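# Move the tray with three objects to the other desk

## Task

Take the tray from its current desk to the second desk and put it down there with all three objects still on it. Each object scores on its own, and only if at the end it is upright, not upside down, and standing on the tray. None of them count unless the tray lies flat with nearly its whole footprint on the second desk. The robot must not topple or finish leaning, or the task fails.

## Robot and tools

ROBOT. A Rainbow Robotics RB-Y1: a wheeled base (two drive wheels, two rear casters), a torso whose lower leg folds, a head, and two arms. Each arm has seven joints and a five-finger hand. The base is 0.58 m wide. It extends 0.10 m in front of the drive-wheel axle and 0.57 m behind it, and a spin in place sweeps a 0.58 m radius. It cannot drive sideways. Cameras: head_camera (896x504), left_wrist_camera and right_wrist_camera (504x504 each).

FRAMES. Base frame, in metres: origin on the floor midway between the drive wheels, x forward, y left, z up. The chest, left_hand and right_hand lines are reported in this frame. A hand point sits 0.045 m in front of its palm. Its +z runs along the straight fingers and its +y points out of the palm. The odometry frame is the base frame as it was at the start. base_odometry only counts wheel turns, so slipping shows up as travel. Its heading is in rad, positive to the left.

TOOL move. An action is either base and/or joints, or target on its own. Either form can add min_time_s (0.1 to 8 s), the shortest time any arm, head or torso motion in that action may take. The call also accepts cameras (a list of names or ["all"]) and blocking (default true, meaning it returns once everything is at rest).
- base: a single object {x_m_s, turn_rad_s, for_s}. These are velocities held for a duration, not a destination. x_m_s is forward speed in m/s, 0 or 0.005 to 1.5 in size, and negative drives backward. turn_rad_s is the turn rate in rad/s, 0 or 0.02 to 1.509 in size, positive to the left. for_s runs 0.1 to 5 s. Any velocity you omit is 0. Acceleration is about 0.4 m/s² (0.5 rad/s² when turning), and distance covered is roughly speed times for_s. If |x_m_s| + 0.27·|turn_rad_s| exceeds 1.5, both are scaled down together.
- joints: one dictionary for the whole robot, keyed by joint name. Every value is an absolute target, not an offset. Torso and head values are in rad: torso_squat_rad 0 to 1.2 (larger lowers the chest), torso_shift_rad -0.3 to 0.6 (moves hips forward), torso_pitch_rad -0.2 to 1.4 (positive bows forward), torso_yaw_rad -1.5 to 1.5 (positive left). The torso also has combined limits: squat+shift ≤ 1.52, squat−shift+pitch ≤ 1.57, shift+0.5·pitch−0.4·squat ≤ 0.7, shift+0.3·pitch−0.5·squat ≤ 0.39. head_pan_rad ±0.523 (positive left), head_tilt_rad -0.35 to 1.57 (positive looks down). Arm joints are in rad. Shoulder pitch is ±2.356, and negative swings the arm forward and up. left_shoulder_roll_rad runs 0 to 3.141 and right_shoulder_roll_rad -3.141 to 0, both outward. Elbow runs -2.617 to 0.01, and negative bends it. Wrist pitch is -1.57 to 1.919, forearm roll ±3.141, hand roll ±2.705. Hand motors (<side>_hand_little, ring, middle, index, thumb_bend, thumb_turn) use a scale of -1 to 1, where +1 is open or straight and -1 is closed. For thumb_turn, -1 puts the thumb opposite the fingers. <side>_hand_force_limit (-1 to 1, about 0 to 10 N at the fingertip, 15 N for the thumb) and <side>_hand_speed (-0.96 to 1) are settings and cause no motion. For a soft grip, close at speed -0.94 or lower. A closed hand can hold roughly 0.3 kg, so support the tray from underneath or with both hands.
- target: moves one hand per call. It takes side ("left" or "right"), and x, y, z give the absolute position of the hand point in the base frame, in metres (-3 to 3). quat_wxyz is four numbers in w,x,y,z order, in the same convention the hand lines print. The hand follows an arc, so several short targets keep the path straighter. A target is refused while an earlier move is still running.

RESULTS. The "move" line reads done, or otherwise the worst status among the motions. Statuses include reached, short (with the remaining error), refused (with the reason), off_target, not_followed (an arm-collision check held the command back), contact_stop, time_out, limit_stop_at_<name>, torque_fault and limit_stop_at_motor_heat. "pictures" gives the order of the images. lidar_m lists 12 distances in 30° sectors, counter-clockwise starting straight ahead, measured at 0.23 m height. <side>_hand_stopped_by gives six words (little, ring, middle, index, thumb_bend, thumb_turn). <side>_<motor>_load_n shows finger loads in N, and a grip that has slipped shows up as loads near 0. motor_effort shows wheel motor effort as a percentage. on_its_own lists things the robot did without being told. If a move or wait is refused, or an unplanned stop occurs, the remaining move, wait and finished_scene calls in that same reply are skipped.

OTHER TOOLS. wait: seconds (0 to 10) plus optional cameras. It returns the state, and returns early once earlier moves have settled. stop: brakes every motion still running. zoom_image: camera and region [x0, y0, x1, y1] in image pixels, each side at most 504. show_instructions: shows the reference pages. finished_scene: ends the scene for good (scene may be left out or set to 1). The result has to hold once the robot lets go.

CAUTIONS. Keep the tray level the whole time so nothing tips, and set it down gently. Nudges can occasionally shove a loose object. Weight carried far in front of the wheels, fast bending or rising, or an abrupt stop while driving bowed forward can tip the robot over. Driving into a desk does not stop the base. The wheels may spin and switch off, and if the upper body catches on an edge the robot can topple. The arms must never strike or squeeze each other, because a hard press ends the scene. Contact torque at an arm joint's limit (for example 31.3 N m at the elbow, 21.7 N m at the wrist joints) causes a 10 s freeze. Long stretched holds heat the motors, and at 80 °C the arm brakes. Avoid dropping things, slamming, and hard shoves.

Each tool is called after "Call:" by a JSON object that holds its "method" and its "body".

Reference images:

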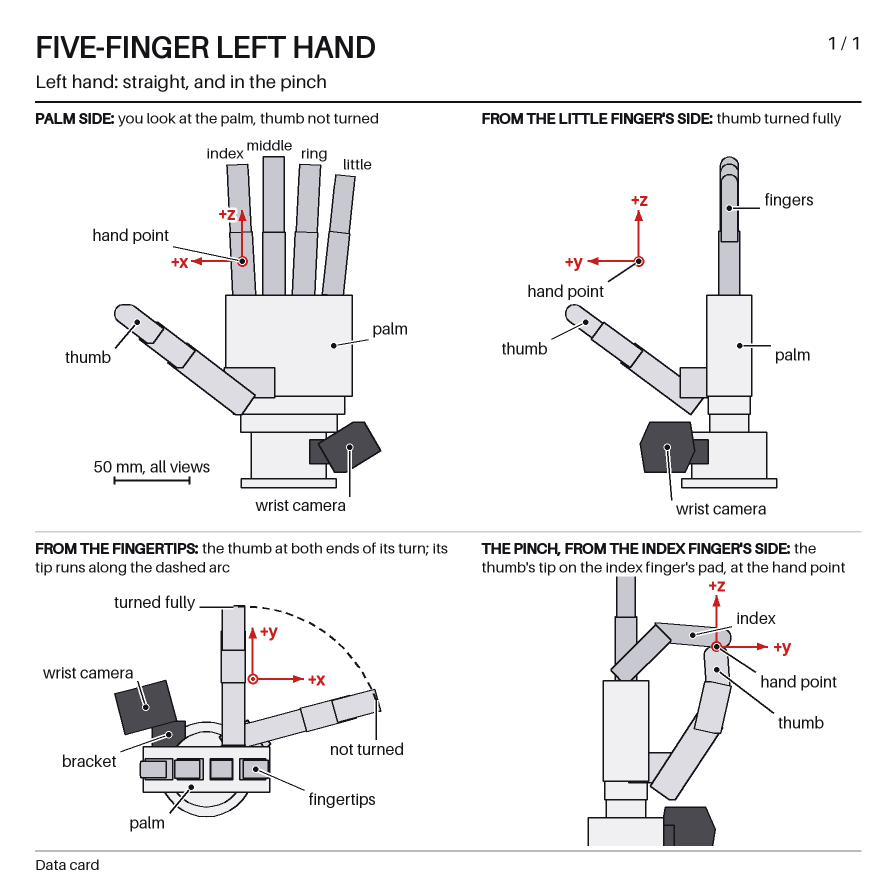

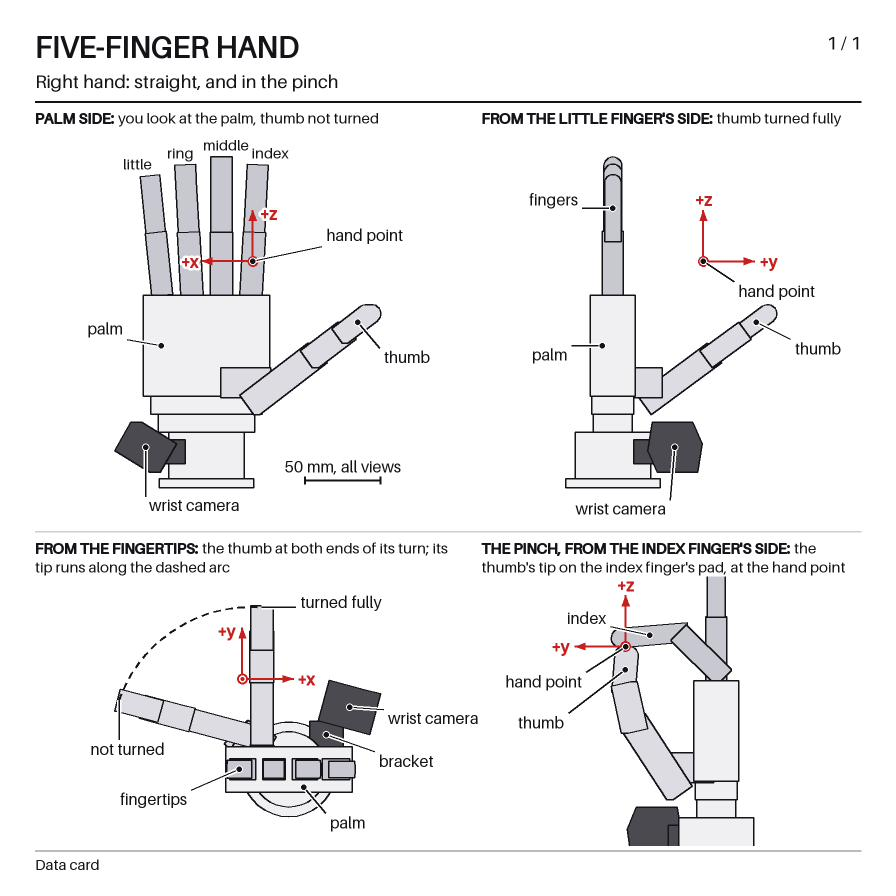

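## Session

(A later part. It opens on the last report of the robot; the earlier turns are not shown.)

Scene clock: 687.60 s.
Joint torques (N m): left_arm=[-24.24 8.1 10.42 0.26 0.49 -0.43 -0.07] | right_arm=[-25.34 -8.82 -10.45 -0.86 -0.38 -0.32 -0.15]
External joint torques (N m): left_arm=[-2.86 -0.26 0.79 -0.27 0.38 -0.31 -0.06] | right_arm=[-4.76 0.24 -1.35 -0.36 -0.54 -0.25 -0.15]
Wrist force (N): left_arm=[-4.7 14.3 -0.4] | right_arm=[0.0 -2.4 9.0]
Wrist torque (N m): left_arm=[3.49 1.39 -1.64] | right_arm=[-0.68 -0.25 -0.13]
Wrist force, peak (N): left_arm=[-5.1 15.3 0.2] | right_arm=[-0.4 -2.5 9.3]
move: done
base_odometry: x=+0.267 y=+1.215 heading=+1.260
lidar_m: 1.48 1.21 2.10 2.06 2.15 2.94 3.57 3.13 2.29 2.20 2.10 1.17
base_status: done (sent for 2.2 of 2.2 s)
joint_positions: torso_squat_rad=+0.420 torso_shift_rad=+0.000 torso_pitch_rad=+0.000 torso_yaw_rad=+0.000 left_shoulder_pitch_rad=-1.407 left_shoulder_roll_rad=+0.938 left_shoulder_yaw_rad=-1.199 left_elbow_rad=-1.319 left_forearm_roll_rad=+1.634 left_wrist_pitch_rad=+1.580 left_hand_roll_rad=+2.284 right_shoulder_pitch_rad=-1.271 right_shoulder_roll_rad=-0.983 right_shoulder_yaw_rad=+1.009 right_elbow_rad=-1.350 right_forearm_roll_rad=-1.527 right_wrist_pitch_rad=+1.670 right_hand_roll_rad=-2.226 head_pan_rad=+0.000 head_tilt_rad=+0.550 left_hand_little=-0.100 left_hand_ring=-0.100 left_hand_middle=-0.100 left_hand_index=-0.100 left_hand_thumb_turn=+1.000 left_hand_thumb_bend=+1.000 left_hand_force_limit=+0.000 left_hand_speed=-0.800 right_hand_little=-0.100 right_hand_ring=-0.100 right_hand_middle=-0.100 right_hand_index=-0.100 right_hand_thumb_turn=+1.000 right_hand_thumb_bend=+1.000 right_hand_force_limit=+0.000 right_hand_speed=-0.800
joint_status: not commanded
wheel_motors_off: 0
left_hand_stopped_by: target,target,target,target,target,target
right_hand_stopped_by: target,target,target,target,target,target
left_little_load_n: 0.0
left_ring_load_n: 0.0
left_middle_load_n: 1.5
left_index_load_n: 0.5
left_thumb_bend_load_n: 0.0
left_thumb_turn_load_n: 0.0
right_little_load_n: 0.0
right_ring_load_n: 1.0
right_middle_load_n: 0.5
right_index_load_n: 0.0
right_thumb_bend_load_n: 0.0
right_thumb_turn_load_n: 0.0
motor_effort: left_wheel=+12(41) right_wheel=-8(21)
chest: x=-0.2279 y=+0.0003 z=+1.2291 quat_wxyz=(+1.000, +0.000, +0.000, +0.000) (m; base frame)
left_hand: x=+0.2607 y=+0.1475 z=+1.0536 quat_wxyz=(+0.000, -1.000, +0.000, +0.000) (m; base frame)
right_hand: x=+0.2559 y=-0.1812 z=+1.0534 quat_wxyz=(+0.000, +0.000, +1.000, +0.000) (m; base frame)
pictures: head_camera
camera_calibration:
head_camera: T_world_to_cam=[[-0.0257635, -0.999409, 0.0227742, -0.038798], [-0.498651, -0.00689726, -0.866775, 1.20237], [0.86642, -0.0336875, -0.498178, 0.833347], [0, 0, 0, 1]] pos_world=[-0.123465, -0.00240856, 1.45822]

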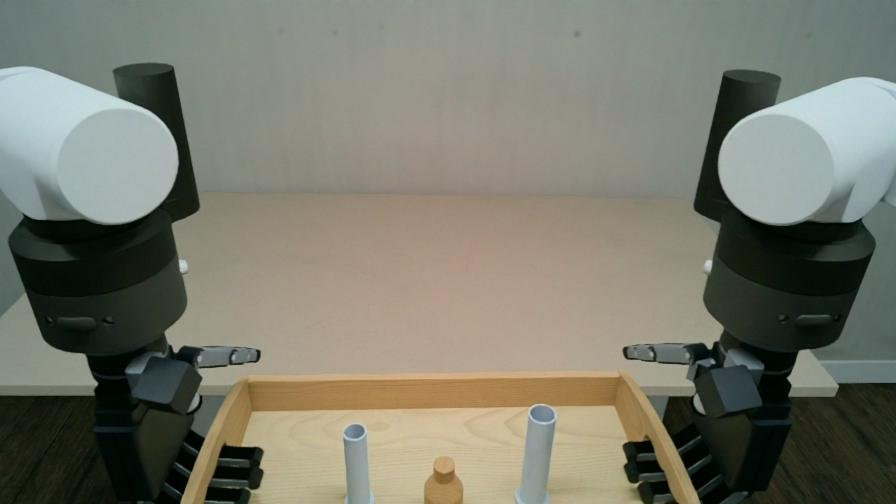

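Call:
{"method": "move", "body": {"base": {"x_m_s":0.25,"for_s":2.0}, "joints": {"head_tilt_rad":1.0}, "cameras": ["head_camera"]}}

Scene clock: 720.43 s.
Joint torques (N m): left_arm=[-24.69 8.2 9.97 0.49 0.31 -0.5 0.15] | right_arm=[-24.68 -9 -10.5 -1.01 0 -0.16 -0.36]
External joint torques (N m): left_arm=[-3.31 -0.17 0.34 -0.04 0.21 -0.38 0.15] | right_arm=[-4.1 0.06 -1.4 -0.5 -0.16 -0.09 -0.36]
Wrist force (N): left_arm=[-4.1 14.8 -0.5] | right_arm=[0.1 -2.3 8.9]
Wrist torque (N m): left_arm=[3.59 1.25 -1.63] | right_arm=[-0.67 -0.27 -0.11]
Wrist force, peak (N): left_arm=[-3.8 15.7 -0.3] | right_arm=[-0.4 -2.4 9.4]
move: done
base_odometry: x=+0.419 y=+1.691 heading=+1.261
lidar_m: 0.98 1.02 0.83 2.06 2.17 2.94 4.07 3.13 2.28 2.21 0.78 0.80
base_status: done (sent for 2 of 2 s)
joint_positions: torso_squat_rad=+0.420 torso_shift_rad=+0.000 torso_pitch_rad=+0.000 torso_yaw_rad=+0.000 left_shoulder_pitch_rad=-1.407 left_shoulder_roll_rad=+0.938 left_shoulder_yaw_rad=-1.199 left_elbow_rad=-1.319 left_forearm_roll_rad=+1.634 left_wrist_pitch_rad=+1.580 left_hand_roll_rad=+2.284 right_shoulder_pitch_rad=-1.271 right_shoulder_roll_rad=-0.983 right_shoulder_yaw_rad=+1.009 right_elbow_rad=-1.350 right_forearm_roll_rad=-1.527 right_wrist_pitch_rad=+1.670 right_hand_roll_rad=-2.226 head_pan_rad=+0.000 head_tilt_rad=+1.000 left_hand_little=-0.100 left_hand_ring=-0.100 left_hand_middle=-0.100 left_hand_index=-0.100 left_hand_thumb_turn=+1.000 left_hand_thumb_bend=+1.000 left_hand_force_limit=+0.000 left_hand_speed=-0.800 right_hand_little=-0.100 right_hand_ring=-0.100 right_hand_middle=-0.100 right_hand_index=-0.100 right_hand_thumb_turn=+1.000 right_hand_thumb_bend=+1.000 right_hand_force_limit=+0.000 right_hand_speed=-0.800
joint_status: all done
wheel_motors_off: 0
left_hand_stopped_by: target,target,target,target,target,target
right_hand_stopped_by: target,target,target,target,target,target
left_little_load_n: 0.0
left_ring_load_n: 0.5
left_middle_load_n: 1.5
left_index_load_n: 0.0
left_thumb_bend_load_n: 0.0
left_thumb_turn_load_n: 0.0
right_little_load_n: 0.0
right_ring_load_n: 1.5
right_middle_load_n: 0.5
right_index_load_n: 0.0
right_thumb_bend_load_n: 0.0
right_thumb_turn_load_n: 0.0
motor_effort: left_wheel=+11(37) right_wheel=-8(18)
chest: x=-0.2279 y=+0.0003 z=+1.2291 quat_wxyz=(+1.000, +0.000, +0.000, +0.000) (m; base frame)
left_hand: x=+0.2607 y=+0.1475 z=+1.0536 quat_wxyz=(+0.000, -1.000, +0.000, +0.000) (m; base frame)
right_hand: x=+0.2559 y=-0.1812 z=+1.0534 quat_wxyz=(+0.000, +0.000, +1.000, +0.000) (m; base frame)
pictures: head_camera
camera_calibration:
head_camera: T_world_to_cam=[[-0.0131586, -0.999411, 0.0316814, -0.0489441], [-0.825986, -0.00699245, -0.563648, 0.701742], [0.563537, -0.0335852, -0.825408, 1.23865], [0, 0, 0, 1]] pos_world=[-0.119042, -0.00240804, 1.41948]

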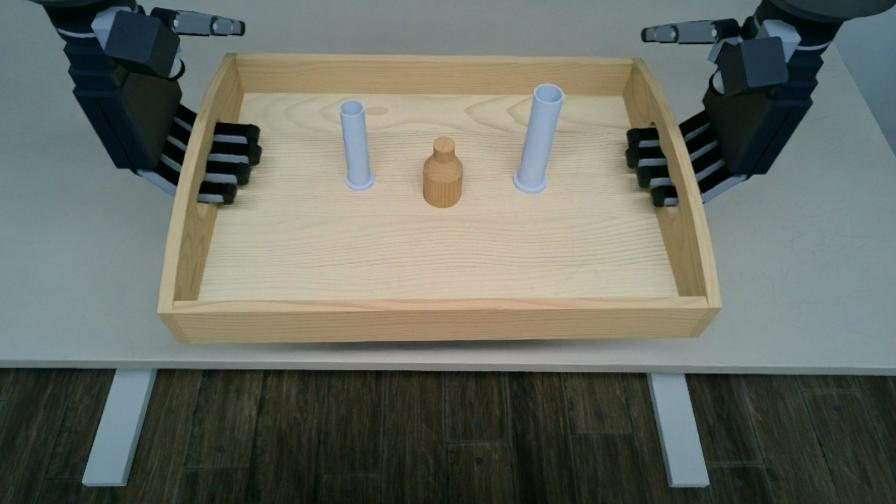

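Call:
{"method": "move", "body": {"base": {"x_m_s":0.12,"for_s":1.4}, "cameras": ["head_camera"]}}

Call:
{"method": "move", "body": {"joints": {"torso_squat_rad":0.85}, "min_time_s": 4, "cameras": ["head_camera"]}}

Scene clock: 736.47 s.
Joint torques (N m): left_arm=[-24.09 8.54 10.14 0.43 0.31 -0.17 -0.03] | right_arm=[-24.97 -8.5 -10.03 -0.78 -0.32 -0.29 -0.19]
External joint torques (N m): left_arm=[-2.7 0.18 0.52 -0.09 0.21 -0.05 -0.03] | right_arm=[-4.39 0.56 -0.93 -0.28 -0.47 -0.22 -0.19]
Wrist force (N): left_arm=[-4.2 14.4 -0.5] | right_arm=[0.1 -2.4 9.0]
Wrist torque (N m): left_arm=[3.53 1.30 -1.57] | right_arm=[-0.68 -0.27 -0.13]
Wrist force, peak (N): left_arm=[-4.7 15.3 -0.4] | right_arm=[-0.4 -2.4 9.4]
move: done
base_odometry: x=+0.470 y=+1.851 heading=+1.262
lidar_m: 0.81 0.85 0.73 2.05 2.13 2.95 4.23 3.10 2.27 2.20 0.67 0.84
base_status: done (sent for 1.4 of 1.4 s)
joint_positions: torso_squat_rad=+0.420 torso_shift_rad=+0.000 torso_pitch_rad=+0.000 torso_yaw_rad=+0.000 left_shoulder_pitch_rad=-1.407 left_shoulder_roll_rad=+0.938 left_shoulder_yaw_rad=-1.199 left_elbow_rad=-1.319 left_forearm_roll_rad=+1.634 left_wrist_pitch_rad=+1.580 left_hand_roll_rad=+2.284 right_shoulder_pitch_rad=-1.271 right_shoulder_roll_rad=-0.983 right_shoulder_yaw_rad=+1.009 right_elbow_rad=-1.350 right_forearm_roll_rad=-1.527 right_wrist_pitch_rad=+1.670 right_hand_roll_rad=-2.226 head_pan_rad=+0.000 head_tilt_rad=+1.000 left_hand_little=-0.100 left_hand_ring=-0.100 left_hand_middle=-0.100 left_hand_index=-0.100 left_hand_thumb_turn=+1.000 left_hand_thumb_bend=+1.000 left_hand_force_limit=+0.000 left_hand_speed=-0.800 right_hand_little=-0.100 right_hand_ring=-0.100 right_hand_middle=-0.100 right_hand_index=-0.100 right_hand_thumb_turn=+1.000 right_hand_thumb_bend=+1.000 right_hand_force_limit=+0.000 right_hand_speed=-0.800
joint_status: not commanded
wheel_motors_off: 0
left_hand_stopped_by: target,target,target,target,target,target
right_hand_stopped_by: target,target,target,target,target,target
left_little_load_n: 0.0
left_ring_load_n: 0.0
left_middle_load_n: 1.0
left_index_load_n: 0.0
left_thumb_bend_load_n: 0.0
left_thumb_turn_load_n: 0.0
right_little_load_n: 0.0
right_ring_load_n: 1.0
right_middle_load_n: 0.5
right_index_load_n: 0.5
right_thumb_bend_load_n: 0.0
right_thumb_turn_load_n: 0.0
motor_effort: left_wheel=+11(33) right_wheel=-8(18)
chest: x=-0.2279 y=+0.0003 z=+1.2291 quat_wxyz=(+1.000, +0.000, +0.000, +0.000) (m; base frame)
left_hand: x=+0.2607 y=+0.1475 z=+1.0536 quat_wxyz=(+0.000, -1.000, +0.000, +0.000) (m; base frame)
right_hand: x=+0.2559 y=-0.1812 z=+1.0534 quat_wxyz=(+0.000, +0.000, +1.000, +0.000) (m; base frame)
pictures: head_camera
camera_calibration:
head_camera: T_world_to_cam=[[-0.0131586, -0.999411, 0.0316814, -0.0489441], [-0.825986, -0.00699245, -0.563648, 0.701742], [0.563537, -0.0335852, -0.825408, 1.23865], [0, 0, 0, 1]] pos_world=[-0.119042, -0.00240804, 1.41948]

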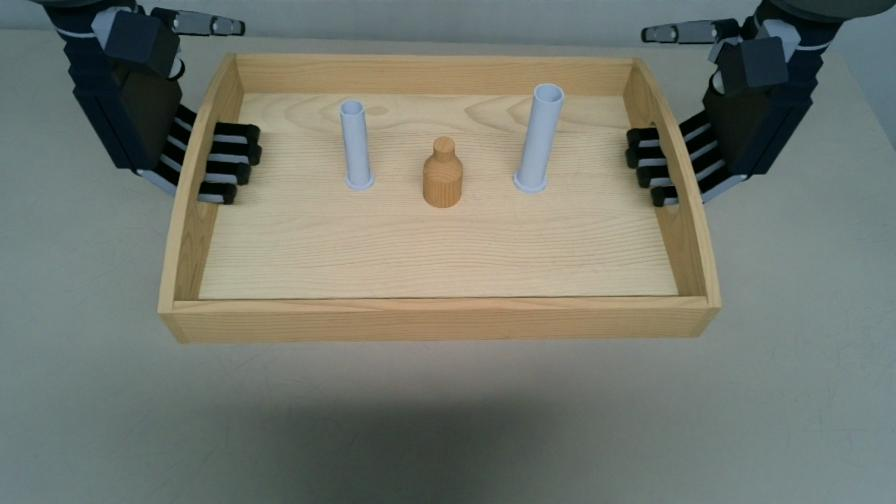

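Scene clock: 740.77 s.
Joint torques (N m): left_arm=[-24.49 8.33 10.24 0.53 0.37 -0.25 -0.16] | right_arm=[-25.04 -8.46 -9.68 -0.84 -0.25 -0.28 -0.36]
External joint torques (N m): left_arm=[-3.11 -0.03 0.62 0.01 0.27 -0.13 -0.16] | right_arm=[-4.46 0.6 -0.59 -0.33 -0.4 -0.21 -0.36]
Wrist force (N): left_arm=[-4.2 14.1 0.3] | right_arm=[0.0 -2.5 9.2]
Wrist torque (N m): left_arm=[3.45 1.30 -1.64] | right_arm=[-0.71 -0.28 -0.14]
Wrist force, peak (N): left_arm=[-4.9 15.2 0.4] | right_arm=[0.1 -2.4 9.4]
move: done
base_odometry: x=+0.470 y=+1.851 heading=+1.262
lidar_m: 0.81 0.85 0.73 2.06 2.14 2.94 4.23 3.12 2.28 2.21 0.67 0.85
base_status: not commanded
joint_positions: torso_squat_rad=+0.850 torso_shift_rad=+0.000 torso_pitch_rad=+0.000 torso_yaw_rad=+0.000 left_shoulder_pitch_rad=-1.407 left_shoulder_roll_rad=+0.938 left_shoulder_yaw_rad=-1.199 left_elbow_rad=-1.319 left_forearm_roll_rad=+1.634 left_wrist_pitch_rad=+1.580 left_hand_roll_rad=+2.284 right_shoulder_pitch_rad=-1.271 right_shoulder_roll_rad=-0.983 right_shoulder_yaw_rad=+1.009 right_elbow_rad=-1.350 right_forearm_roll_rad=-1.527 right_wrist_pitch_rad=+1.670 right_hand_roll_rad=-2.226 head_pan_rad=+0.000 head_tilt_rad=+1.000 left_hand_little=-0.100 left_hand_ring=-0.100 left_hand_middle=-0.100 left_hand_index=-0.100 left_hand_thumb_turn=+1.000 left_hand_thumb_bend=+1.000 left_hand_force_limit=+0.000 left_hand_speed=-0.800 right_hand_little=-0.100 right_hand_ring=-0.100 right_hand_middle=-0.100 right_hand_index=-0.100 right_hand_thumb_turn=+1.000 right_hand_thumb_bend=+1.000 right_hand_force_limit=+0.000 right_hand_speed=-0.800
joint_status: all done
wheel_motors_off: 0
left_hand_stopped_by: target,target,target,target,target,target
right_hand_stopped_by: target,target,target,target,target,target
left_little_load_n: 0.0
left_ring_load_n: 0.0
left_middle_load_n: 1.5
left_index_load_n: 0.0
left_thumb_bend_load_n: 0.0
left_thumb_turn_load_n: 0.0
right_little_load_n: 0.0
right_ring_load_n: 1.5
right_middle_load_n: 0.5
right_index_load_n: 0.0
right_thumb_bend_load_n: 0.0
right_thumb_turn_load_n: 0.0
motor_effort: left_wheel=+11(14) right_wheel=-8(8)
chest: x=-0.2280 y=+0.0002 z=+1.0519 quat_wxyz=(+1.000, +0.000, +0.000, +0.000) (m; base frame)
left_hand: x=+0.2606 y=+0.1474 z=+0.8765 quat_wxyz=(+0.000, -1.000, +0.000, +0.000) (m; base frame)
right_hand: x=+0.2558 y=-0.1813 z=+0.8764 quat_wxyz=(+0.000, +0.000, +1.000, +0.000) (m; base frame)
pictures: head_camera
camera_calibration:
head_camera: T_world_to_cam=[[-0.0131637, -0.999411, 0.0316806, -0.0434342], [-0.825907, -0.00699243, -0.563763, 0.601989], [0.563652, -0.0335864, -0.825329, 1.09244], [0, 0, 0, 1]] pos_world=[-0.119142, -0.00250804, 1.24238]

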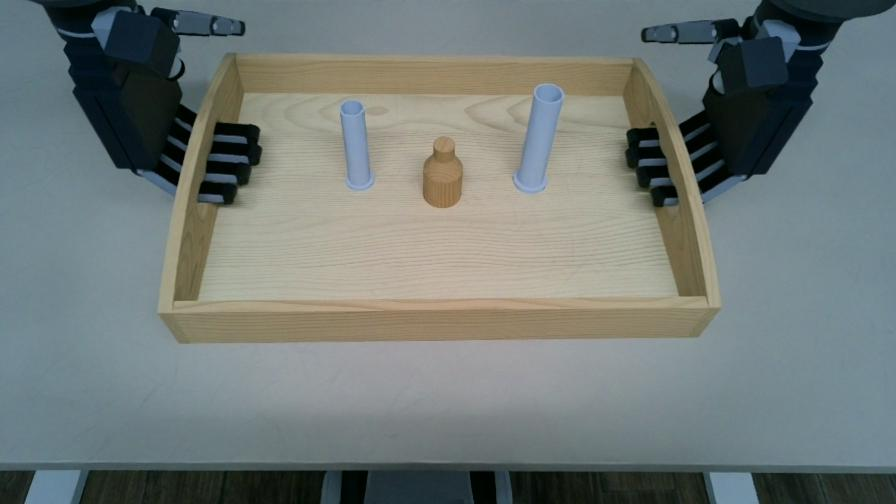

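Call:
{"method": "move", "body": {"joints": {"torso_squat_rad":0.96}, "min_time_s": 2, "cameras": ["head_camera","left_wrist_camera"]}}

Scene clock: 747.37 s.
Joint torques (N m): left_arm=[-24.47 8.7 10.17 0.46 0.35 -0.34 -0.06] | right_arm=[-24.91 -8.85 -9.89 -0.77 -0.37 -0.41 -0.25]
External joint torques (N m): left_arm=[-3.09 0.34 0.54 -0.06 0.24 -0.22 -0.06] | right_arm=[-4.33 0.21 -0.79 -0.26 -0.52 -0.34 -0.25]
Wrist force (N): left_arm=[-4.0 14.2 0.1] | right_arm=[0.0 -2.6 9.2]
Wrist torque (N m): left_arm=[3.42 1.22 -1.66] | right_arm=[-0.72 -0.29 -0.13]
Wrist force, peak (N): left_arm=[-4.5 15.3 -0.8] | right_arm=[-0.1 -2.6 9.4]
move: done
base_odometry: x=+0.470 y=+1.851 heading=+1.262
lidar_m: 0.81 0.84 0.73 2.06 2.14 2.93 4.20 3.13 2.30 2.21 0.66 0.86
base_status: not commanded
joint_positions: torso_squat_rad=+0.960 torso_shift_rad=+0.000 torso_pitch_rad=+0.000 torso_yaw_rad=+0.000 left_shoulder_pitch_rad=-1.407 left_shoulder_roll_rad=+0.938 left_shoulder_yaw_rad=-1.199 left_elbow_rad=-1.319 left_forearm_roll_rad=+1.634 left_wrist_pitch_rad=+1.580 left_hand_roll_rad=+2.284 right_shoulder_pitch_rad=-1.271 right_shoulder_roll_rad=-0.983 right_shoulder_yaw_rad=+1.009 right_elbow_rad=-1.350 right_forearm_roll_rad=-1.527 right_wrist_pitch_rad=+1.670 right_hand_roll_rad=-2.226 head_pan_rad=+0.000 head_tilt_rad=+1.000 left_hand_little=-0.100 left_hand_ring=-0.100 left_hand_middle=-0.100 left_hand_index=-0.100 left_hand_thumb_turn=+1.000 left_hand_thumb_bend=+1.000 left_hand_force_limit=+0.000 left_hand_speed=-0.800 right_hand_little=-0.100 right_hand_ring=-0.100 right_hand_middle=-0.100 right_hand_index=-0.100 right_hand_thumb_turn=+1.000 right_hand_thumb_bend=+1.000 right_hand_force_limit=+0.000 right_hand_speed=-0.800
joint_status: all done
wheel_motors_off: 0
left_hand_stopped_by: target,target,target,target,target,target
right_hand_stopped_by: target,target,target,target,target,target
left_little_load_n: 0.0
left_ring_load_n: 0.5
left_middle_load_n: 1.5
left_index_load_n: 0.0
left_thumb_bend_load_n: 0.0
left_thumb_turn_load_n: 0.0
right_little_load_n: 0.0
right_ring_load_n: 1.5
right_middle_load_n: 0.5
right_index_load_n: 0.0
right_thumb_bend_load_n: 0.0
right_thumb_turn_load_n: 0.0
motor_effort: left_wheel=+10(14) right_wheel=-8(8)
chest: x=-0.2280 y=+0.0001 z=+0.9914 quat_wxyz=(+1.000, +0.000, +0.000, +0.000) (m; base frame)
left_hand: x=+0.2606 y=+0.1473 z=+0.8160 quat_wxyz=(+0.000, -1.000, +0.000, +0.000) (m; base frame)
right_hand: x=+0.2558 y=-0.1813 z=+0.8158 quat_wxyz=(+0.000, +0.000, +1.000, +0.000) (m; base frame)
pictures: head_camera, left_wrist_camera
camera_calibration:
head_camera: T_world_to_cam=[[-0.0131637, -0.999411, 0.0316806, -0.0415175], [-0.825907, -0.00699243, -0.563763, 0.567881], [0.563652, -0.0335864, -0.825329, 1.04251], [0, 0, 0, 1]] pos_world=[-0.119142, -0.00250804, 1.18188]
left_wrist_camera: T_world_to_cam=[[0.274999, 0.961432, -0.00497692, -0.205922], [0.850665, -0.240897, 0.467266, -0.559542], [0.448046, -0.132731, -0.884103, 0.740433], [0, 0, 0, 1]] pos_world=[0.200863, 0.161466, 0.915049]

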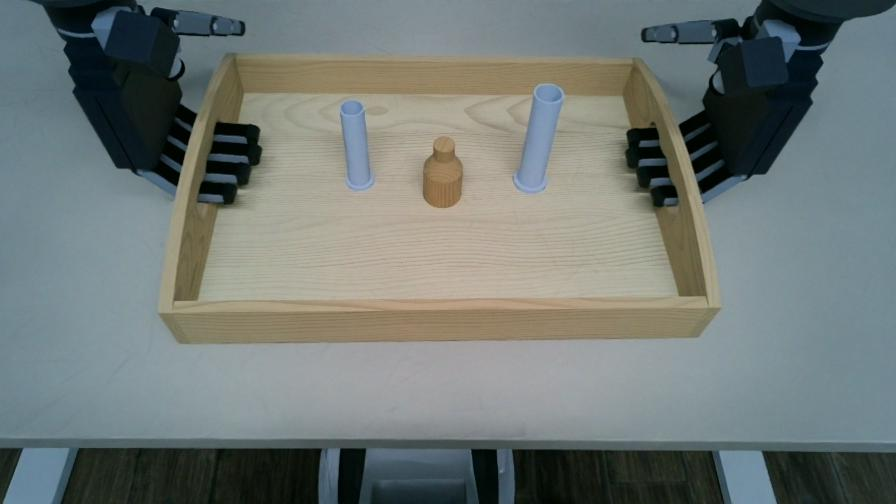

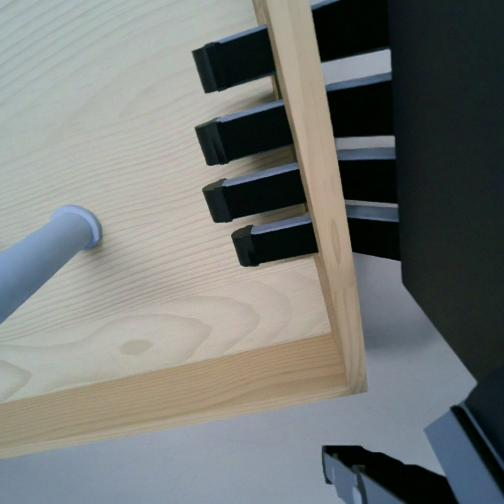

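Call:
{"method": "move", "body": {"joints": {"torso_squat_rad":0.985}, "min_time_s": 1.5, "cameras": ["head_camera"]}}

Call:
{"method": "move", "body": {"joints": {"torso_squat_rad":1.0}, "min_time_s": 1.5, "cameras": ["head_camera"]}}

Scene clock: 753.67 s.
Joint torques (N m): left_arm=[-24.42 8.42 9.95 0.44 0.31 -0.38 -0.12] | right_arm=[-25.32 -8.75 -10.09 -0.69 -0.39 -0.43 -0.21]
External joint torques (N m): left_arm=[-3.04 0.05 0.32 -0.08 0.21 -0.26 -0.12] | right_arm=[-4.74 0.31 -0.99 -0.18 -0.55 -0.36 -0.21]
Wrist force (N): left_arm=[-4.4 14.5 0.0] | right_arm=[0.2 -2.4 9.0]
Wrist torque (N m): left_arm=[3.50 1.35 -1.63] | right_arm=[-0.69 -0.30 -0.12]
Wrist force, peak (N): left_arm=[-4.6 15.3 -0.4] | right_arm=[0.0 -2.5 9.4]
move: done
base_odometry: x=+0.470 y=+1.851 heading=+1.262
lidar_m: 0.81 0.84 0.73 2.05 2.14 2.95 4.24 3.10 2.30 2.21 0.67 0.85
base_status: not commanded
joint_positions: torso_squat_rad=+0.985 torso_shift_rad=+0.000 torso_pitch_rad=+0.000 torso_yaw_rad=+0.000 left_shoulder_pitch_rad=-1.407 left_shoulder_roll_rad=+0.938 left_shoulder_yaw_rad=-1.199 left_elbow_rad=-1.319 left_forearm_roll_rad=+1.634 left_wrist_pitch_rad=+1.580 left_hand_roll_rad=+2.284 right_shoulder_pitch_rad=-1.271 right_shoulder_roll_rad=-0.983 right_shoulder_yaw_rad=+1.009 right_elbow_rad=-1.350 right_forearm_roll_rad=-1.527 right_wrist_pitch_rad=+1.670 right_hand_roll_rad=-2.226 head_pan_rad=+0.000 head_tilt_rad=+1.000 left_hand_little=-0.100 left_hand_ring=-0.100 left_hand_middle=-0.100 left_hand_index=-0.100 left_hand_thumb_turn=+1.000 left_hand_thumb_bend=+1.000 left_hand_force_limit=+0.000 left_hand_speed=-0.800 right_hand_little=-0.100 right_hand_ring=-0.100 right_hand_middle=-0.100 right_hand_index=-0.100 right_hand_thumb_turn=+1.000 right_hand_thumb_bend=+1.000 right_hand_force_limit=+0.000 right_hand_speed=-0.800
joint_status: all done
wheel_motors_off: 0
left_hand_stopped_by: target,target,target,target,target,target
right_hand_stopped_by: target,target,target,target,target,target
left_little_load_n: 0.0
left_ring_load_n: 0.5
left_middle_load_n: 1.0
left_index_load_n: 0.0
left_thumb_bend_load_n: 0.0
left_thumb_turn_load_n: 0.0
right_little_load_n: 0.0
right_ring_load_n: 1.0
right_middle_load_n: 0.0
right_index_load_n: 0.0
right_thumb_bend_load_n: 0.0
right_thumb_turn_load_n: 0.0
motor_effort: left_wheel=+13(13) right_wheel=-8(8)
chest: x=-0.2280 y=+0.0001 z=+0.9770 quat_wxyz=(+1.000, +0.000, +0.000, +0.000) (m; base frame)
left_hand: x=+0.2606 y=+0.1473 z=+0.8015 quat_wxyz=(+0.000, -1.000, +0.000, +0.000) (m; base frame)
right_hand: x=+0.2558 y=-0.1813 z=+0.8014 quat_wxyz=(+0.000, +0.000, +1.000, +0.000) (m; base frame)
pictures: head_camera
camera_calibration:
head_camera: T_world_to_cam=[[-0.0131637, -0.999411, 0.0316806, -0.0410581], [-0.825907, -0.00699243, -0.563763, 0.559707], [0.563652, -0.0335864, -0.825329, 1.03054], [0, 0, 0, 1]] pos_world=[-0.119142, -0.00250804, 1.16738]

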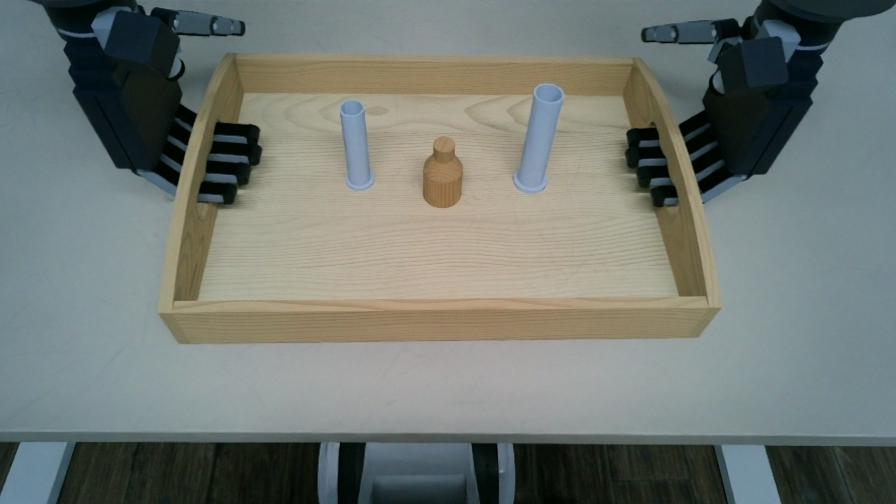

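Scene clock: 755.47 s.
Joint torques (N m): left_arm=[-24.52 8.53 10.18 0.08 0.54 -0.21 0.18] | right_arm=[-25.21 -8.43 -10.01 -0.75 -0.3 -0.29 -0.28]
External joint torques (N m): left_arm=[-3.14 0.16 0.55 -0.44 0.44 -0.09 0.18] | right_arm=[-4.63 0.63 -0.91 -0.24 -0.46 -0.22 -0.28]
Wrist force (N): left_arm=[-3.9 15.0 -0.6] | right_arm=[0.1 -2.3 9.0]
Wrist torque (N m): left_arm=[3.61 1.24 -1.63] | right_arm=[-0.68 -0.29 -0.12]
Wrist force, peak (N): left_arm=[-4.9 14.9 -0.6] | right_arm=[0.1 -2.5 9.2]
move: done
base_odometry: x=+0.470 y=+1.851 heading=+1.262
lidar_m: 0.81 0.85 0.72 2.05 2.15 2.96 4.24 3.12 2.29 2.20 0.65 0.84
base_status: not commanded
joint_positions: torso_squat_rad=+1.000 torso_shift_rad=+0.000 torso_pitch_rad=+0.000 torso_yaw_rad=+0.000 left_shoulder_pitch_rad=-1.407 left_shoulder_roll_rad=+0.938 left_shoulder_yaw_rad=-1.199 left_elbow_rad=-1.319 left_forearm_roll_rad=+1.634 left_wrist_pitch_rad=+1.580 left_hand_roll_rad=+2.284 right_shoulder_pitch_rad=-1.271 right_shoulder_roll_rad=-0.983 right_shoulder_yaw_rad=+1.009 right_elbow_rad=-1.350 right_forearm_roll_rad=-1.527 right_wrist_pitch_rad=+1.670 right_hand_roll_rad=-2.226 head_pan_rad=+0.000 head_tilt_rad=+1.000 left_hand_little=-0.100 left_hand_ring=-0.100 left_hand_middle=-0.100 left_hand_index=-0.100 left_hand_thumb_turn=+1.000 left_hand_thumb_bend=+1.000 left_hand_force_limit=+0.000 left_hand_speed=-0.800 right_hand_little=-0.100 right_hand_ring=-0.100 right_hand_middle=-0.100 right_hand_index=-0.100 right_hand_thumb_turn=+1.000 right_hand_thumb_bend=+1.000 right_hand_force_limit=+0.000 right_hand_speed=-0.800
joint_status: all done
wheel_motors_off: 0
left_hand_stopped_by: target,target,target,target,target,target
right_hand_stopped_by: target,target,target,target,target,target
left_little_load_n: 0.0
left_ring_load_n: 0.5
left_middle_load_n: 1.0
left_index_load_n: 0.0
left_thumb_bend_load_n: -0.5
left_thumb_turn_load_n: 0.5
right_little_load_n: 0.0
right_ring_load_n: 1.0
right_middle_load_n: 0.5
right_index_load_n: 0.0
right_thumb_bend_load_n: 0.0
right_thumb_turn_load_n: 0.0
motor_effort: left_wheel=+9(14) right_wheel=-8(8)
chest: x=-0.2280 y=+0.0001 z=+0.9682 quat_wxyz=(+1.000, +0.000, +0.000, +0.000) (m; base frame)
left_hand: x=+0.2606 y=+0.1473 z=+0.7927 quat_wxyz=(+0.000, -1.000, +0.000, +0.000) (m; base frame)
right_hand: x=+0.2558 y=-0.1813 z=+0.7926 quat_wxyz=(+0.000, +0.000, +1.000, +0.000) (m; base frame)
pictures: head_camera
camera_calibration:
head_camera: T_world_to_cam=[[-0.0131637, -0.999411, 0.0316806, -0.0407794], [-0.825907, -0.00699243, -0.563763, 0.554746], [0.563652, -0.0335864, -0.825329, 1.02328], [0, 0, 0, 1]] pos_world=[-0.119142, -0.00250804, 1.15858]

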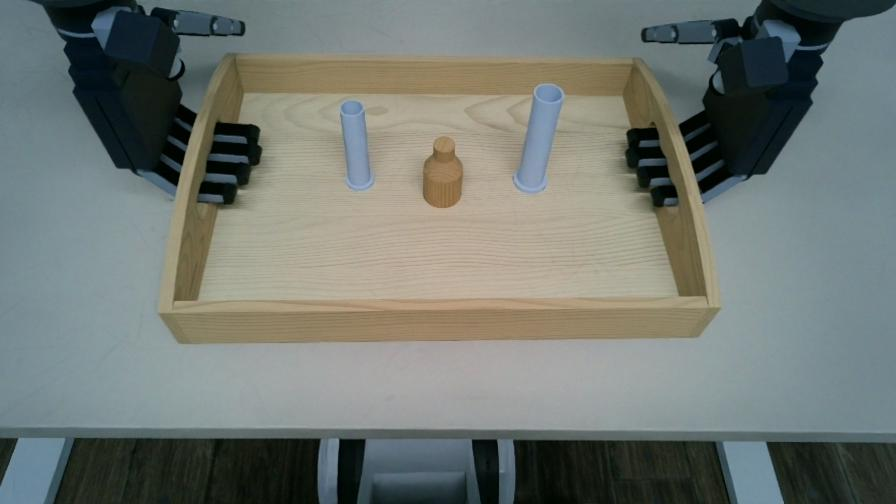

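Call:
{"method": "move", "body": {"joints": {"torso_squat_rad":1.01}, "min_time_s": 1.5, "cameras": ["head_camera"]}}

Call:
{"method": "move", "body": {"joints": {"torso_squat_rad":1.018}, "min_time_s": 1.5, "cameras": ["head_camera"]}}

Scene clock: 762.57 s.
Joint torques (N m): left_arm=[-24.14 8.18 9.74 0.51 0.33 -0.29 -0.01] | right_arm=[-25.03 -8.61 -9.8 -0.67 -0.19 -0.27 -0.31]
External joint torques (N m): left_arm=[-2.76 -0.19 0.12 -0.01 0.23 -0.17 -0.01] | right_arm=[-4.45 0.45 -0.7 -0.16 -0.35 -0.2 -0.31]
Wrist force (N): left_arm=[-3.9 14.4 -0.8] | right_arm=[-0.1 -2.4 8.9]
Wrist torque (N m): left_arm=[3.53 1.19 -1.61] | right_arm=[-0.68 -0.25 -0.12]
Wrist force, peak (N): left_arm=[-4.8 15.3 -0.5] | right_arm=[0.0 -2.6 9.2]
move: done
base_odometry: x=+0.470 y=+1.851 heading=+1.262
lidar_m: 0.81 0.85 0.72 2.06 2.15 2.94 4.23 3.12 2.28 2.19 0.66 0.85
base_status: not commanded
joint_positions: torso_squat_rad=+1.010 torso_shift_rad=+0.000 torso_pitch_rad=+0.000 torso_yaw_rad=+0.000 left_shoulder_pitch_rad=-1.407 left_shoulder_roll_rad=+0.938 left_shoulder_yaw_rad=-1.199 left_elbow_rad=-1.319 left_forearm_roll_rad=+1.634 left_wrist_pitch_rad=+1.580 left_hand_roll_rad=+2.284 right_shoulder_pitch_rad=-1.271 right_shoulder_roll_rad=-0.983 right_shoulder_yaw_rad=+1.009 right_elbow_rad=-1.350 right_forearm_roll_rad=-1.527 right_wrist_pitch_rad=+1.670 right_hand_roll_rad=-2.226 head_pan_rad=+0.000 head_tilt_rad=+1.000 left_hand_little=-0.100 left_hand_ring=-0.100 left_hand_middle=-0.100 left_hand_index=-0.100 left_hand_thumb_turn=+1.000 left_hand_thumb_bend=+1.000 left_hand_force_limit=+0.000 left_hand_speed=-0.800 right_hand_little=-0.100 right_hand_ring=-0.100 right_hand_middle=-0.100 right_hand_index=-0.100 right_hand_thumb_turn=+1.000 right_hand_thumb_bend=+1.000 right_hand_force_limit=+0.000 right_hand_speed=-0.800
joint_status: all done
wheel_motors_off: 0
left_hand_stopped_by: target,target,target,target,target,target
right_hand_stopped_by: target,target,target,target,target,target
left_little_load_n: 0.0
left_ring_load_n: 0.0
left_middle_load_n: 1.5
left_index_load_n: 0.0
left_thumb_bend_load_n: 0.0
left_thumb_turn_load_n: 0.0
right_little_load_n: 0.0
right_ring_load_n: 1.0
right_middle_load_n: 0.5
right_index_load_n: 0.0
right_thumb_bend_load_n: -0.5
right_thumb_turn_load_n: 0.0
motor_effort: left_wheel=+10(12) right_wheel=-8(8)
chest: x=-0.2280 y=+0.0001 z=+0.9623 quat_wxyz=(+1.000, +0.000, +0.000, +0.000) (m; base frame)
left_hand: x=+0.2606 y=+0.1473 z=+0.7868 quat_wxyz=(+0.000, -1.000, +0.000, +0.000) (m; base frame)
right_hand: x=+0.2558 y=-0.1813 z=+0.7867 quat_wxyz=(+0.000, +0.000, +1.000, +0.000) (m; base frame)
pictures: head_camera
camera_calibration:
head_camera: T_world_to_cam=[[-0.0131637, -0.999411, 0.0316806, -0.0405924], [-0.825907, -0.00699243, -0.563763, 0.551419], [0.563652, -0.0335864, -0.825329, 1.01841], [0, 0, 0, 1]] pos_world=[-0.119142, -0.00250804, 1.15268]

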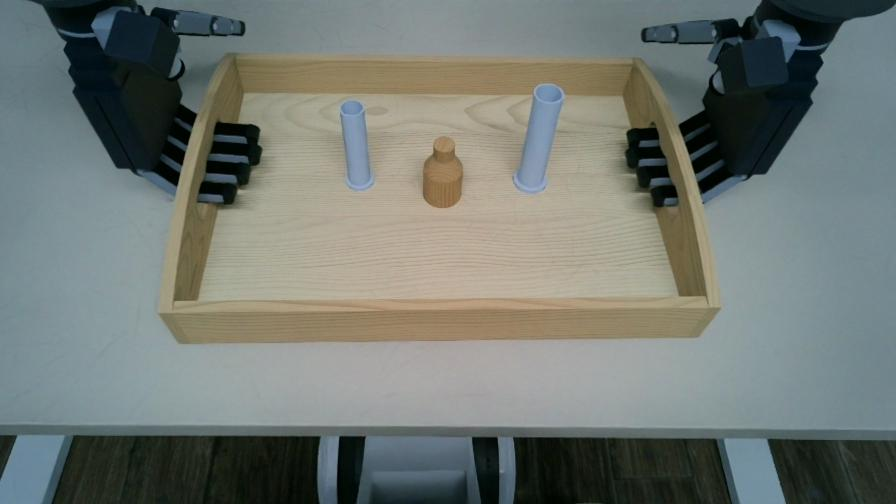

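Scene clock: 764.37 s.
Joint torques (N m): left_arm=[-24.31 8.6 9.4 0.44 0.39 -0.25 -0.08] | right_arm=[-24.95 -9.08 -10.3 -0.71 -0.35 -0.31 -0.09]
External joint torques (N m): left_arm=[-2.92 0.23 -0.23 -0.09 0.29 -0.13 -0.08] | right_arm=[-4.37 -0.03 -1.21 -0.21 -0.51 -0.24 -0.09]
Wrist force (N): left_arm=[-4.0 15.8 -3.3] | right_arm=[0.0 -1.7 5.9]
Wrist torque (N m): left_arm=[3.64 1.14 -1.66] | right_arm=[-0.61 -0.15 -0.09]
Wrist force, peak (N): left_arm=[-4.0 15.8 -3.3] | right_arm=[0.1 -2.5 9.1]
move: done
base_odometry: x=+0.470 y=+1.851 heading=+1.262
lidar_m: 0.81 0.85 0.73 2.06 2.14 2.92 4.23 3.12 2.29 2.21 0.66 0.84
base_status: not commanded
joint_positions: torso_squat_rad=+1.018 torso_shift_rad=+0.000 torso_pitch_rad=+0.000 torso_yaw_rad=+0.000 left_shoulder_pitch_rad=-1.407 left_shoulder_roll_rad=+0.938 left_shoulder_yaw_rad=-1.199 left_elbow_rad=-1.319 left_forearm_roll_rad=+1.634 left_wrist_pitch_rad=+1.580 left_hand_roll_rad=+2.284 right_shoulder_pitch_rad=-1.271 right_shoulder_roll_rad=-0.983 right_shoulder_yaw_rad=+1.009 right_elbow_rad=-1.350 right_forearm_roll_rad=-1.527 right_wrist_pitch_rad=+1.670 right_hand_roll_rad=-2.226 head_pan_rad=+0.000 head_tilt_rad=+1.000 left_hand_little=-0.100 left_hand_ring=-0.100 left_hand_middle=-0.100 left_hand_index=-0.100 left_hand_thumb_turn=+1.000 left_hand_thumb_bend=+1.000 left_hand_force_limit=+0.000 left_hand_speed=-0.800 right_hand_little=-0.100 right_hand_ring=-0.100 right_hand_middle=-0.100 right_hand_index=-0.100 right_hand_thumb_turn=+1.000 right_hand_thumb_bend=+1.000 right_hand_force_limit=+0.000 right_hand_speed=-0.800
joint_status: all done
wheel_motors_off: 0
left_hand_stopped_by: target,target,target,target,target,target
right_hand_stopped_by: target,target,target,target,target,target
left_little_load_n: 0.0
left_ring_load_n: 0.0
left_middle_load_n: 0.0
left_index_load_n: 0.0
left_thumb_bend_load_n: 0.0
left_thumb_turn_load_n: 0.0
right_little_load_n: 0.0
right_ring_load_n: 0.5
right_middle_load_n: 0.0
right_index_load_n: 0.0
right_thumb_bend_load_n: 0.0
right_thumb_turn_load_n: 0.0
motor_effort: left_wheel=+11(13) right_wheel=-8(8)
chest: x=-0.2280 y=+0.0001 z=+0.9575 quat_wxyz=(+1.000, +0.000, +0.000, +0.000) (m; base frame)
left_hand: x=+0.2606 y=+0.1473 z=+0.7822 quat_wxyz=(+0.000, -1.000, +0.000, +0.000) (m; base frame)
right_hand: x=+0.2558 y=-0.1813 z=+0.7820 quat_wxyz=(+0.000, +0.000, +1.000, +0.000) (m; base frame)
pictures: head_camera
camera_calibration:
head_camera: T_world_to_cam=[[-0.0131667, -0.999411, 0.0316787, -0.0404431], [-0.825782, -0.00699634, -0.563946, 0.548912], [0.563835, -0.033585, -0.825204, 1.01447], [0, 0, 0, 1]] pos_world=[-0.119243, -0.00250802, 1.14798]

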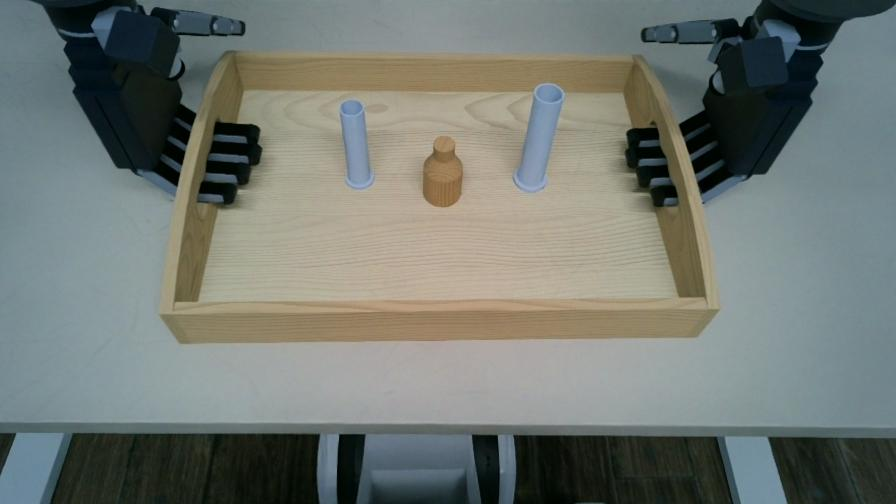

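Call:
{"method": "move", "body": {"joints": {"torso_squat_rad":1.0205}, "min_time_s": 1}}

Call:
{"method": "move", "body": {"target": {"side":"right","x":0.256,"y":-0.195,"z":0.7805,"quat_wxyz":[0,0,1,0]}, "min_time_s": 1.5, "cameras": ["head_camera","right_wrist_camera"]}}

Scene clock: 774.87 s.
Joint torques (N m): left_arm=[-24.45 8.52 9.32 0.39 0.35 -0.33 0.19] | right_arm=[-24.96 -8.74 -9.82 -0.81 -0.23 -0.31 -0.33]
External joint torques (N m): left_arm=[-3.06 0.16 -0.31 -0.14 0.24 -0.21 0.19] | right_arm=[-4.38 0.32 -0.72 -0.31 -0.39 -0.24 -0.33]
Wrist force (N): left_arm=[-3.7 14.7 -4.2] | right_arm=[-0.1 -1.5 5.7]
Wrist torque (N m): left_arm=[3.56 1.08 -1.62] | right_arm=[-0.60 -0.13 -0.10]
Wrist force, peak (N): left_arm=[-3.9 16.0 -3.9] | right_arm=[0.2 -1.7 6.0]
move: done
base_odometry: x=+0.470 y=+1.851 heading=+1.262
lidar_m: 0.80 0.84 0.72 2.06 2.15 2.93 4.23 3.13 2.31 2.20 0.67 0.85
base_status: not commanded
joint_positions: torso_squat_rad=+1.020 torso_shift_rad=+0.000 torso_pitch_rad=+0.000 torso_yaw_rad=+0.000 left_shoulder_pitch_rad=-1.407 left_shoulder_roll_rad=+0.938 left_shoulder_yaw_rad=-1.199 left_elbow_rad=-1.319 left_forearm_roll_rad=+1.634 left_wrist_pitch_rad=+1.580 left_hand_roll_rad=+2.284 right_shoulder_pitch_rad=-1.271 right_shoulder_roll_rad=-0.983 right_shoulder_yaw_rad=+1.009 right_elbow_rad=-1.350 right_forearm_roll_rad=-1.527 right_wrist_pitch_rad=+1.670 right_hand_roll_rad=-2.226 head_pan_rad=+0.000 head_tilt_rad=+1.000 left_hand_little=-0.100 left_hand_ring=-0.100 left_hand_middle=-0.100 left_hand_index=-0.100 left_hand_thumb_turn=+1.000 left_hand_thumb_bend=+1.000 left_hand_force_limit=+0.000 left_hand_speed=-0.800 right_hand_little=-0.100 right_hand_ring=-0.100 right_hand_middle=-0.100 right_hand_index=-0.100 right_hand_thumb_turn=+1.000 right_hand_thumb_bend=+1.000 right_hand_force_limit=+0.000 right_hand_speed=-0.800
joint_status: all done
wheel_motors_off: 0
left_hand_stopped_by: target,target,target,target,target,target
right_hand_stopped_by: target,target,target,target,target,target
left_little_load_n: 0.0
left_ring_load_n: 0.0
left_middle_load_n: 0.0
left_index_load_n: 0.0
left_thumb_bend_load_n: 0.0
left_thumb_turn_load_n: 0.0
right_little_load_n: 0.0
right_ring_load_n: 0.0
right_middle_load_n: 0.0
right_index_load_n: 0.0
right_thumb_bend_load_n: 0.0
right_thumb_turn_load_n: 0.0
motor_effort: left_wheel=+12(13) right_wheel=-8(8)
chest: x=-0.2280 y=+0.0001 z=+0.9560 quat_wxyz=(+1.000, +0.000, +0.000, +0.000) (m; base frame)
left_hand: x=+0.2606 y=+0.1473 z=+0.7807 quat_wxyz=(+0.000, -1.000, +0.000, +0.000) (m; base frame)
right_hand: x=+0.2558 y=-0.1813 z=+0.7805 quat_wxyz=(+0.000, +0.000, +1.000, +0.000) (m; base frame)
pictures: none

Scene clock: 776.70 s.
Joint torques (N m): left_arm=[-24.63 7.89 9.55 0.36 0.33 -0.28 -0.02] | right_arm=[-22.16 -10.14 -11.58 0 -0.23 -0.47 0.26]
External joint torques (N m): left_arm=[-3.25 -0.47 -0.08 -0.16 0.23 -0.16 -0.02] | right_arm=[-1.73 -0.9 -2.49 0.47 -0.39 -0.4 0.26]
Wrist force (N): left_arm=[-4.2 15.2 -3.8] | right_arm=[0.2 -1.6 5.6]
Wrist torque (N m): left_arm=[3.61 1.20 -1.65] | right_arm=[-0.60 -0.18 0.03]
Wrist force, peak (N): left_arm=[-3.7 16.0 -3.1] | right_arm=[0.1 -1.4 5.9]
move: done
base_odometry: x=+0.470 y=+1.851 heading=+1.262
lidar_m: 0.81 0.85 0.73 2.06 2.14 2.96 4.23 3.12 2.29 2.21 0.66 0.84
base_status: not commanded
joint_positions: torso_squat_rad=+1.020 torso_shift_rad=+0.000 torso_pitch_rad=+0.000 torso_yaw_rad=+0.000 left_shoulder_pitch_rad=-1.407 left_shoulder_roll_rad=+0.938 left_shoulder_yaw_rad=-1.199 left_elbow_rad=-1.319 left_forearm_roll_rad=+1.634 left_wrist_pitch_rad=+1.580 left_hand_roll_rad=+2.284 right_shoulder_pitch_rad=-1.259 right_shoulder_roll_rad=-1.008 right_shoulder_yaw_rad=+1.006 right_elbow_rad=-1.346 right_forearm_roll_rad=-1.529 right_wrist_pitch_rad=+1.667 right_hand_roll_rad=-2.194 head_pan_rad=+0.000 head_tilt_rad=+1.000 left_hand_little=-0.100 left_hand_ring=-0.100 left_hand_middle=-0.100 left_hand_index=-0.100 left_hand_thumb_turn=+1.000 left_hand_thumb_bend=+1.000 left_hand_force_limit=+0.000 left_hand_speed=-0.800 right_hand_little=-0.100 right_hand_ring=-0.100 right_hand_middle=-0.100 right_hand_index=-0.100 right_hand_thumb_turn=+1.000 right_hand_thumb_bend=+1.000 right_hand_force_limit=+0.000 right_hand_speed=-0.800
joint_status: all done
wheel_motors_off: 0
left_hand_stopped_by: target,target,target,target,target,target
right_hand_stopped_by: target,target,target,target,target,target
left_little_load_n: 0.0
left_ring_load_n: 0.0
left_middle_load_n: 0.0
left_index_load_n: 0.0
left_thumb_bend_load_n: 0.0
left_thumb_turn_load_n: 0.0
right_little_load_n: 0.5
right_ring_load_n: 0.0
right_middle_load_n: 0.0
right_index_load_n: 0.0
right_thumb_bend_load_n: 0.0
right_thumb_turn_load_n: 0.0
motor_effort: left_wheel=+10(14) right_wheel=-8(8)
chest: x=-0.2280 y=+0.0001 z=+0.9560 quat_wxyz=(+1.000, +0.000, +0.000, +0.000) (m; base frame)
left_hand: x=+0.2606 y=+0.1473 z=+0.7807 quat_wxyz=(+0.000, -1.000, +0.000, +0.000) (m; base frame)
right_hand: x=+0.2558 y=-0.1948 z=+0.7803 quat_wxyz=(+0.000, +0.000, +1.000, -0.001) (m; base frame)
right_hand_status: reached (checked arc, planned for 1.5 s): 0 mm and 0.1 deg off.
pictures: head_camera, right_wrist_camera
camera_calibration:
head_camera: T_world_to_cam=[[-0.0131699, -0.999411, 0.0316765, -0.0403935], [-0.825782, -0.00699248, -0.563946, 0.548066], [0.563835, -0.033585, -0.825204, 1.01323], [0, 0, 0, 1]] pos_world=[-0.119243, -0.00250804, 1.14648]
right_wrist_camera: T_world_to_cam=[[-0.219246, 0.975483, 0.019056, 0.231442], [0.822645, 0.174323, 0.541172, -0.600325], [0.524582, 0.134326, -0.840696, 0.661429], [0, 0, 0, 1]] pos_world=[0.197623, -0.209965, 0.876529]

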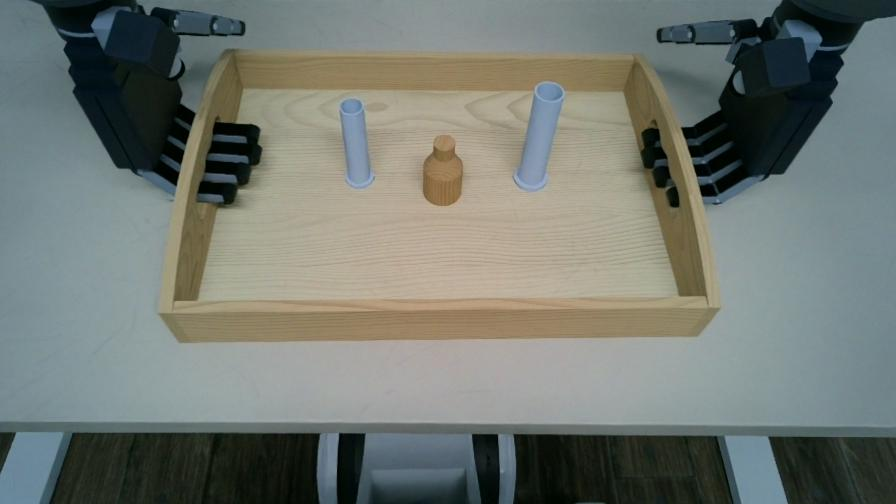

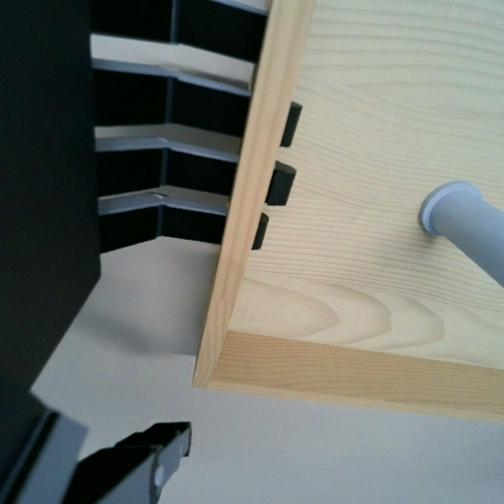

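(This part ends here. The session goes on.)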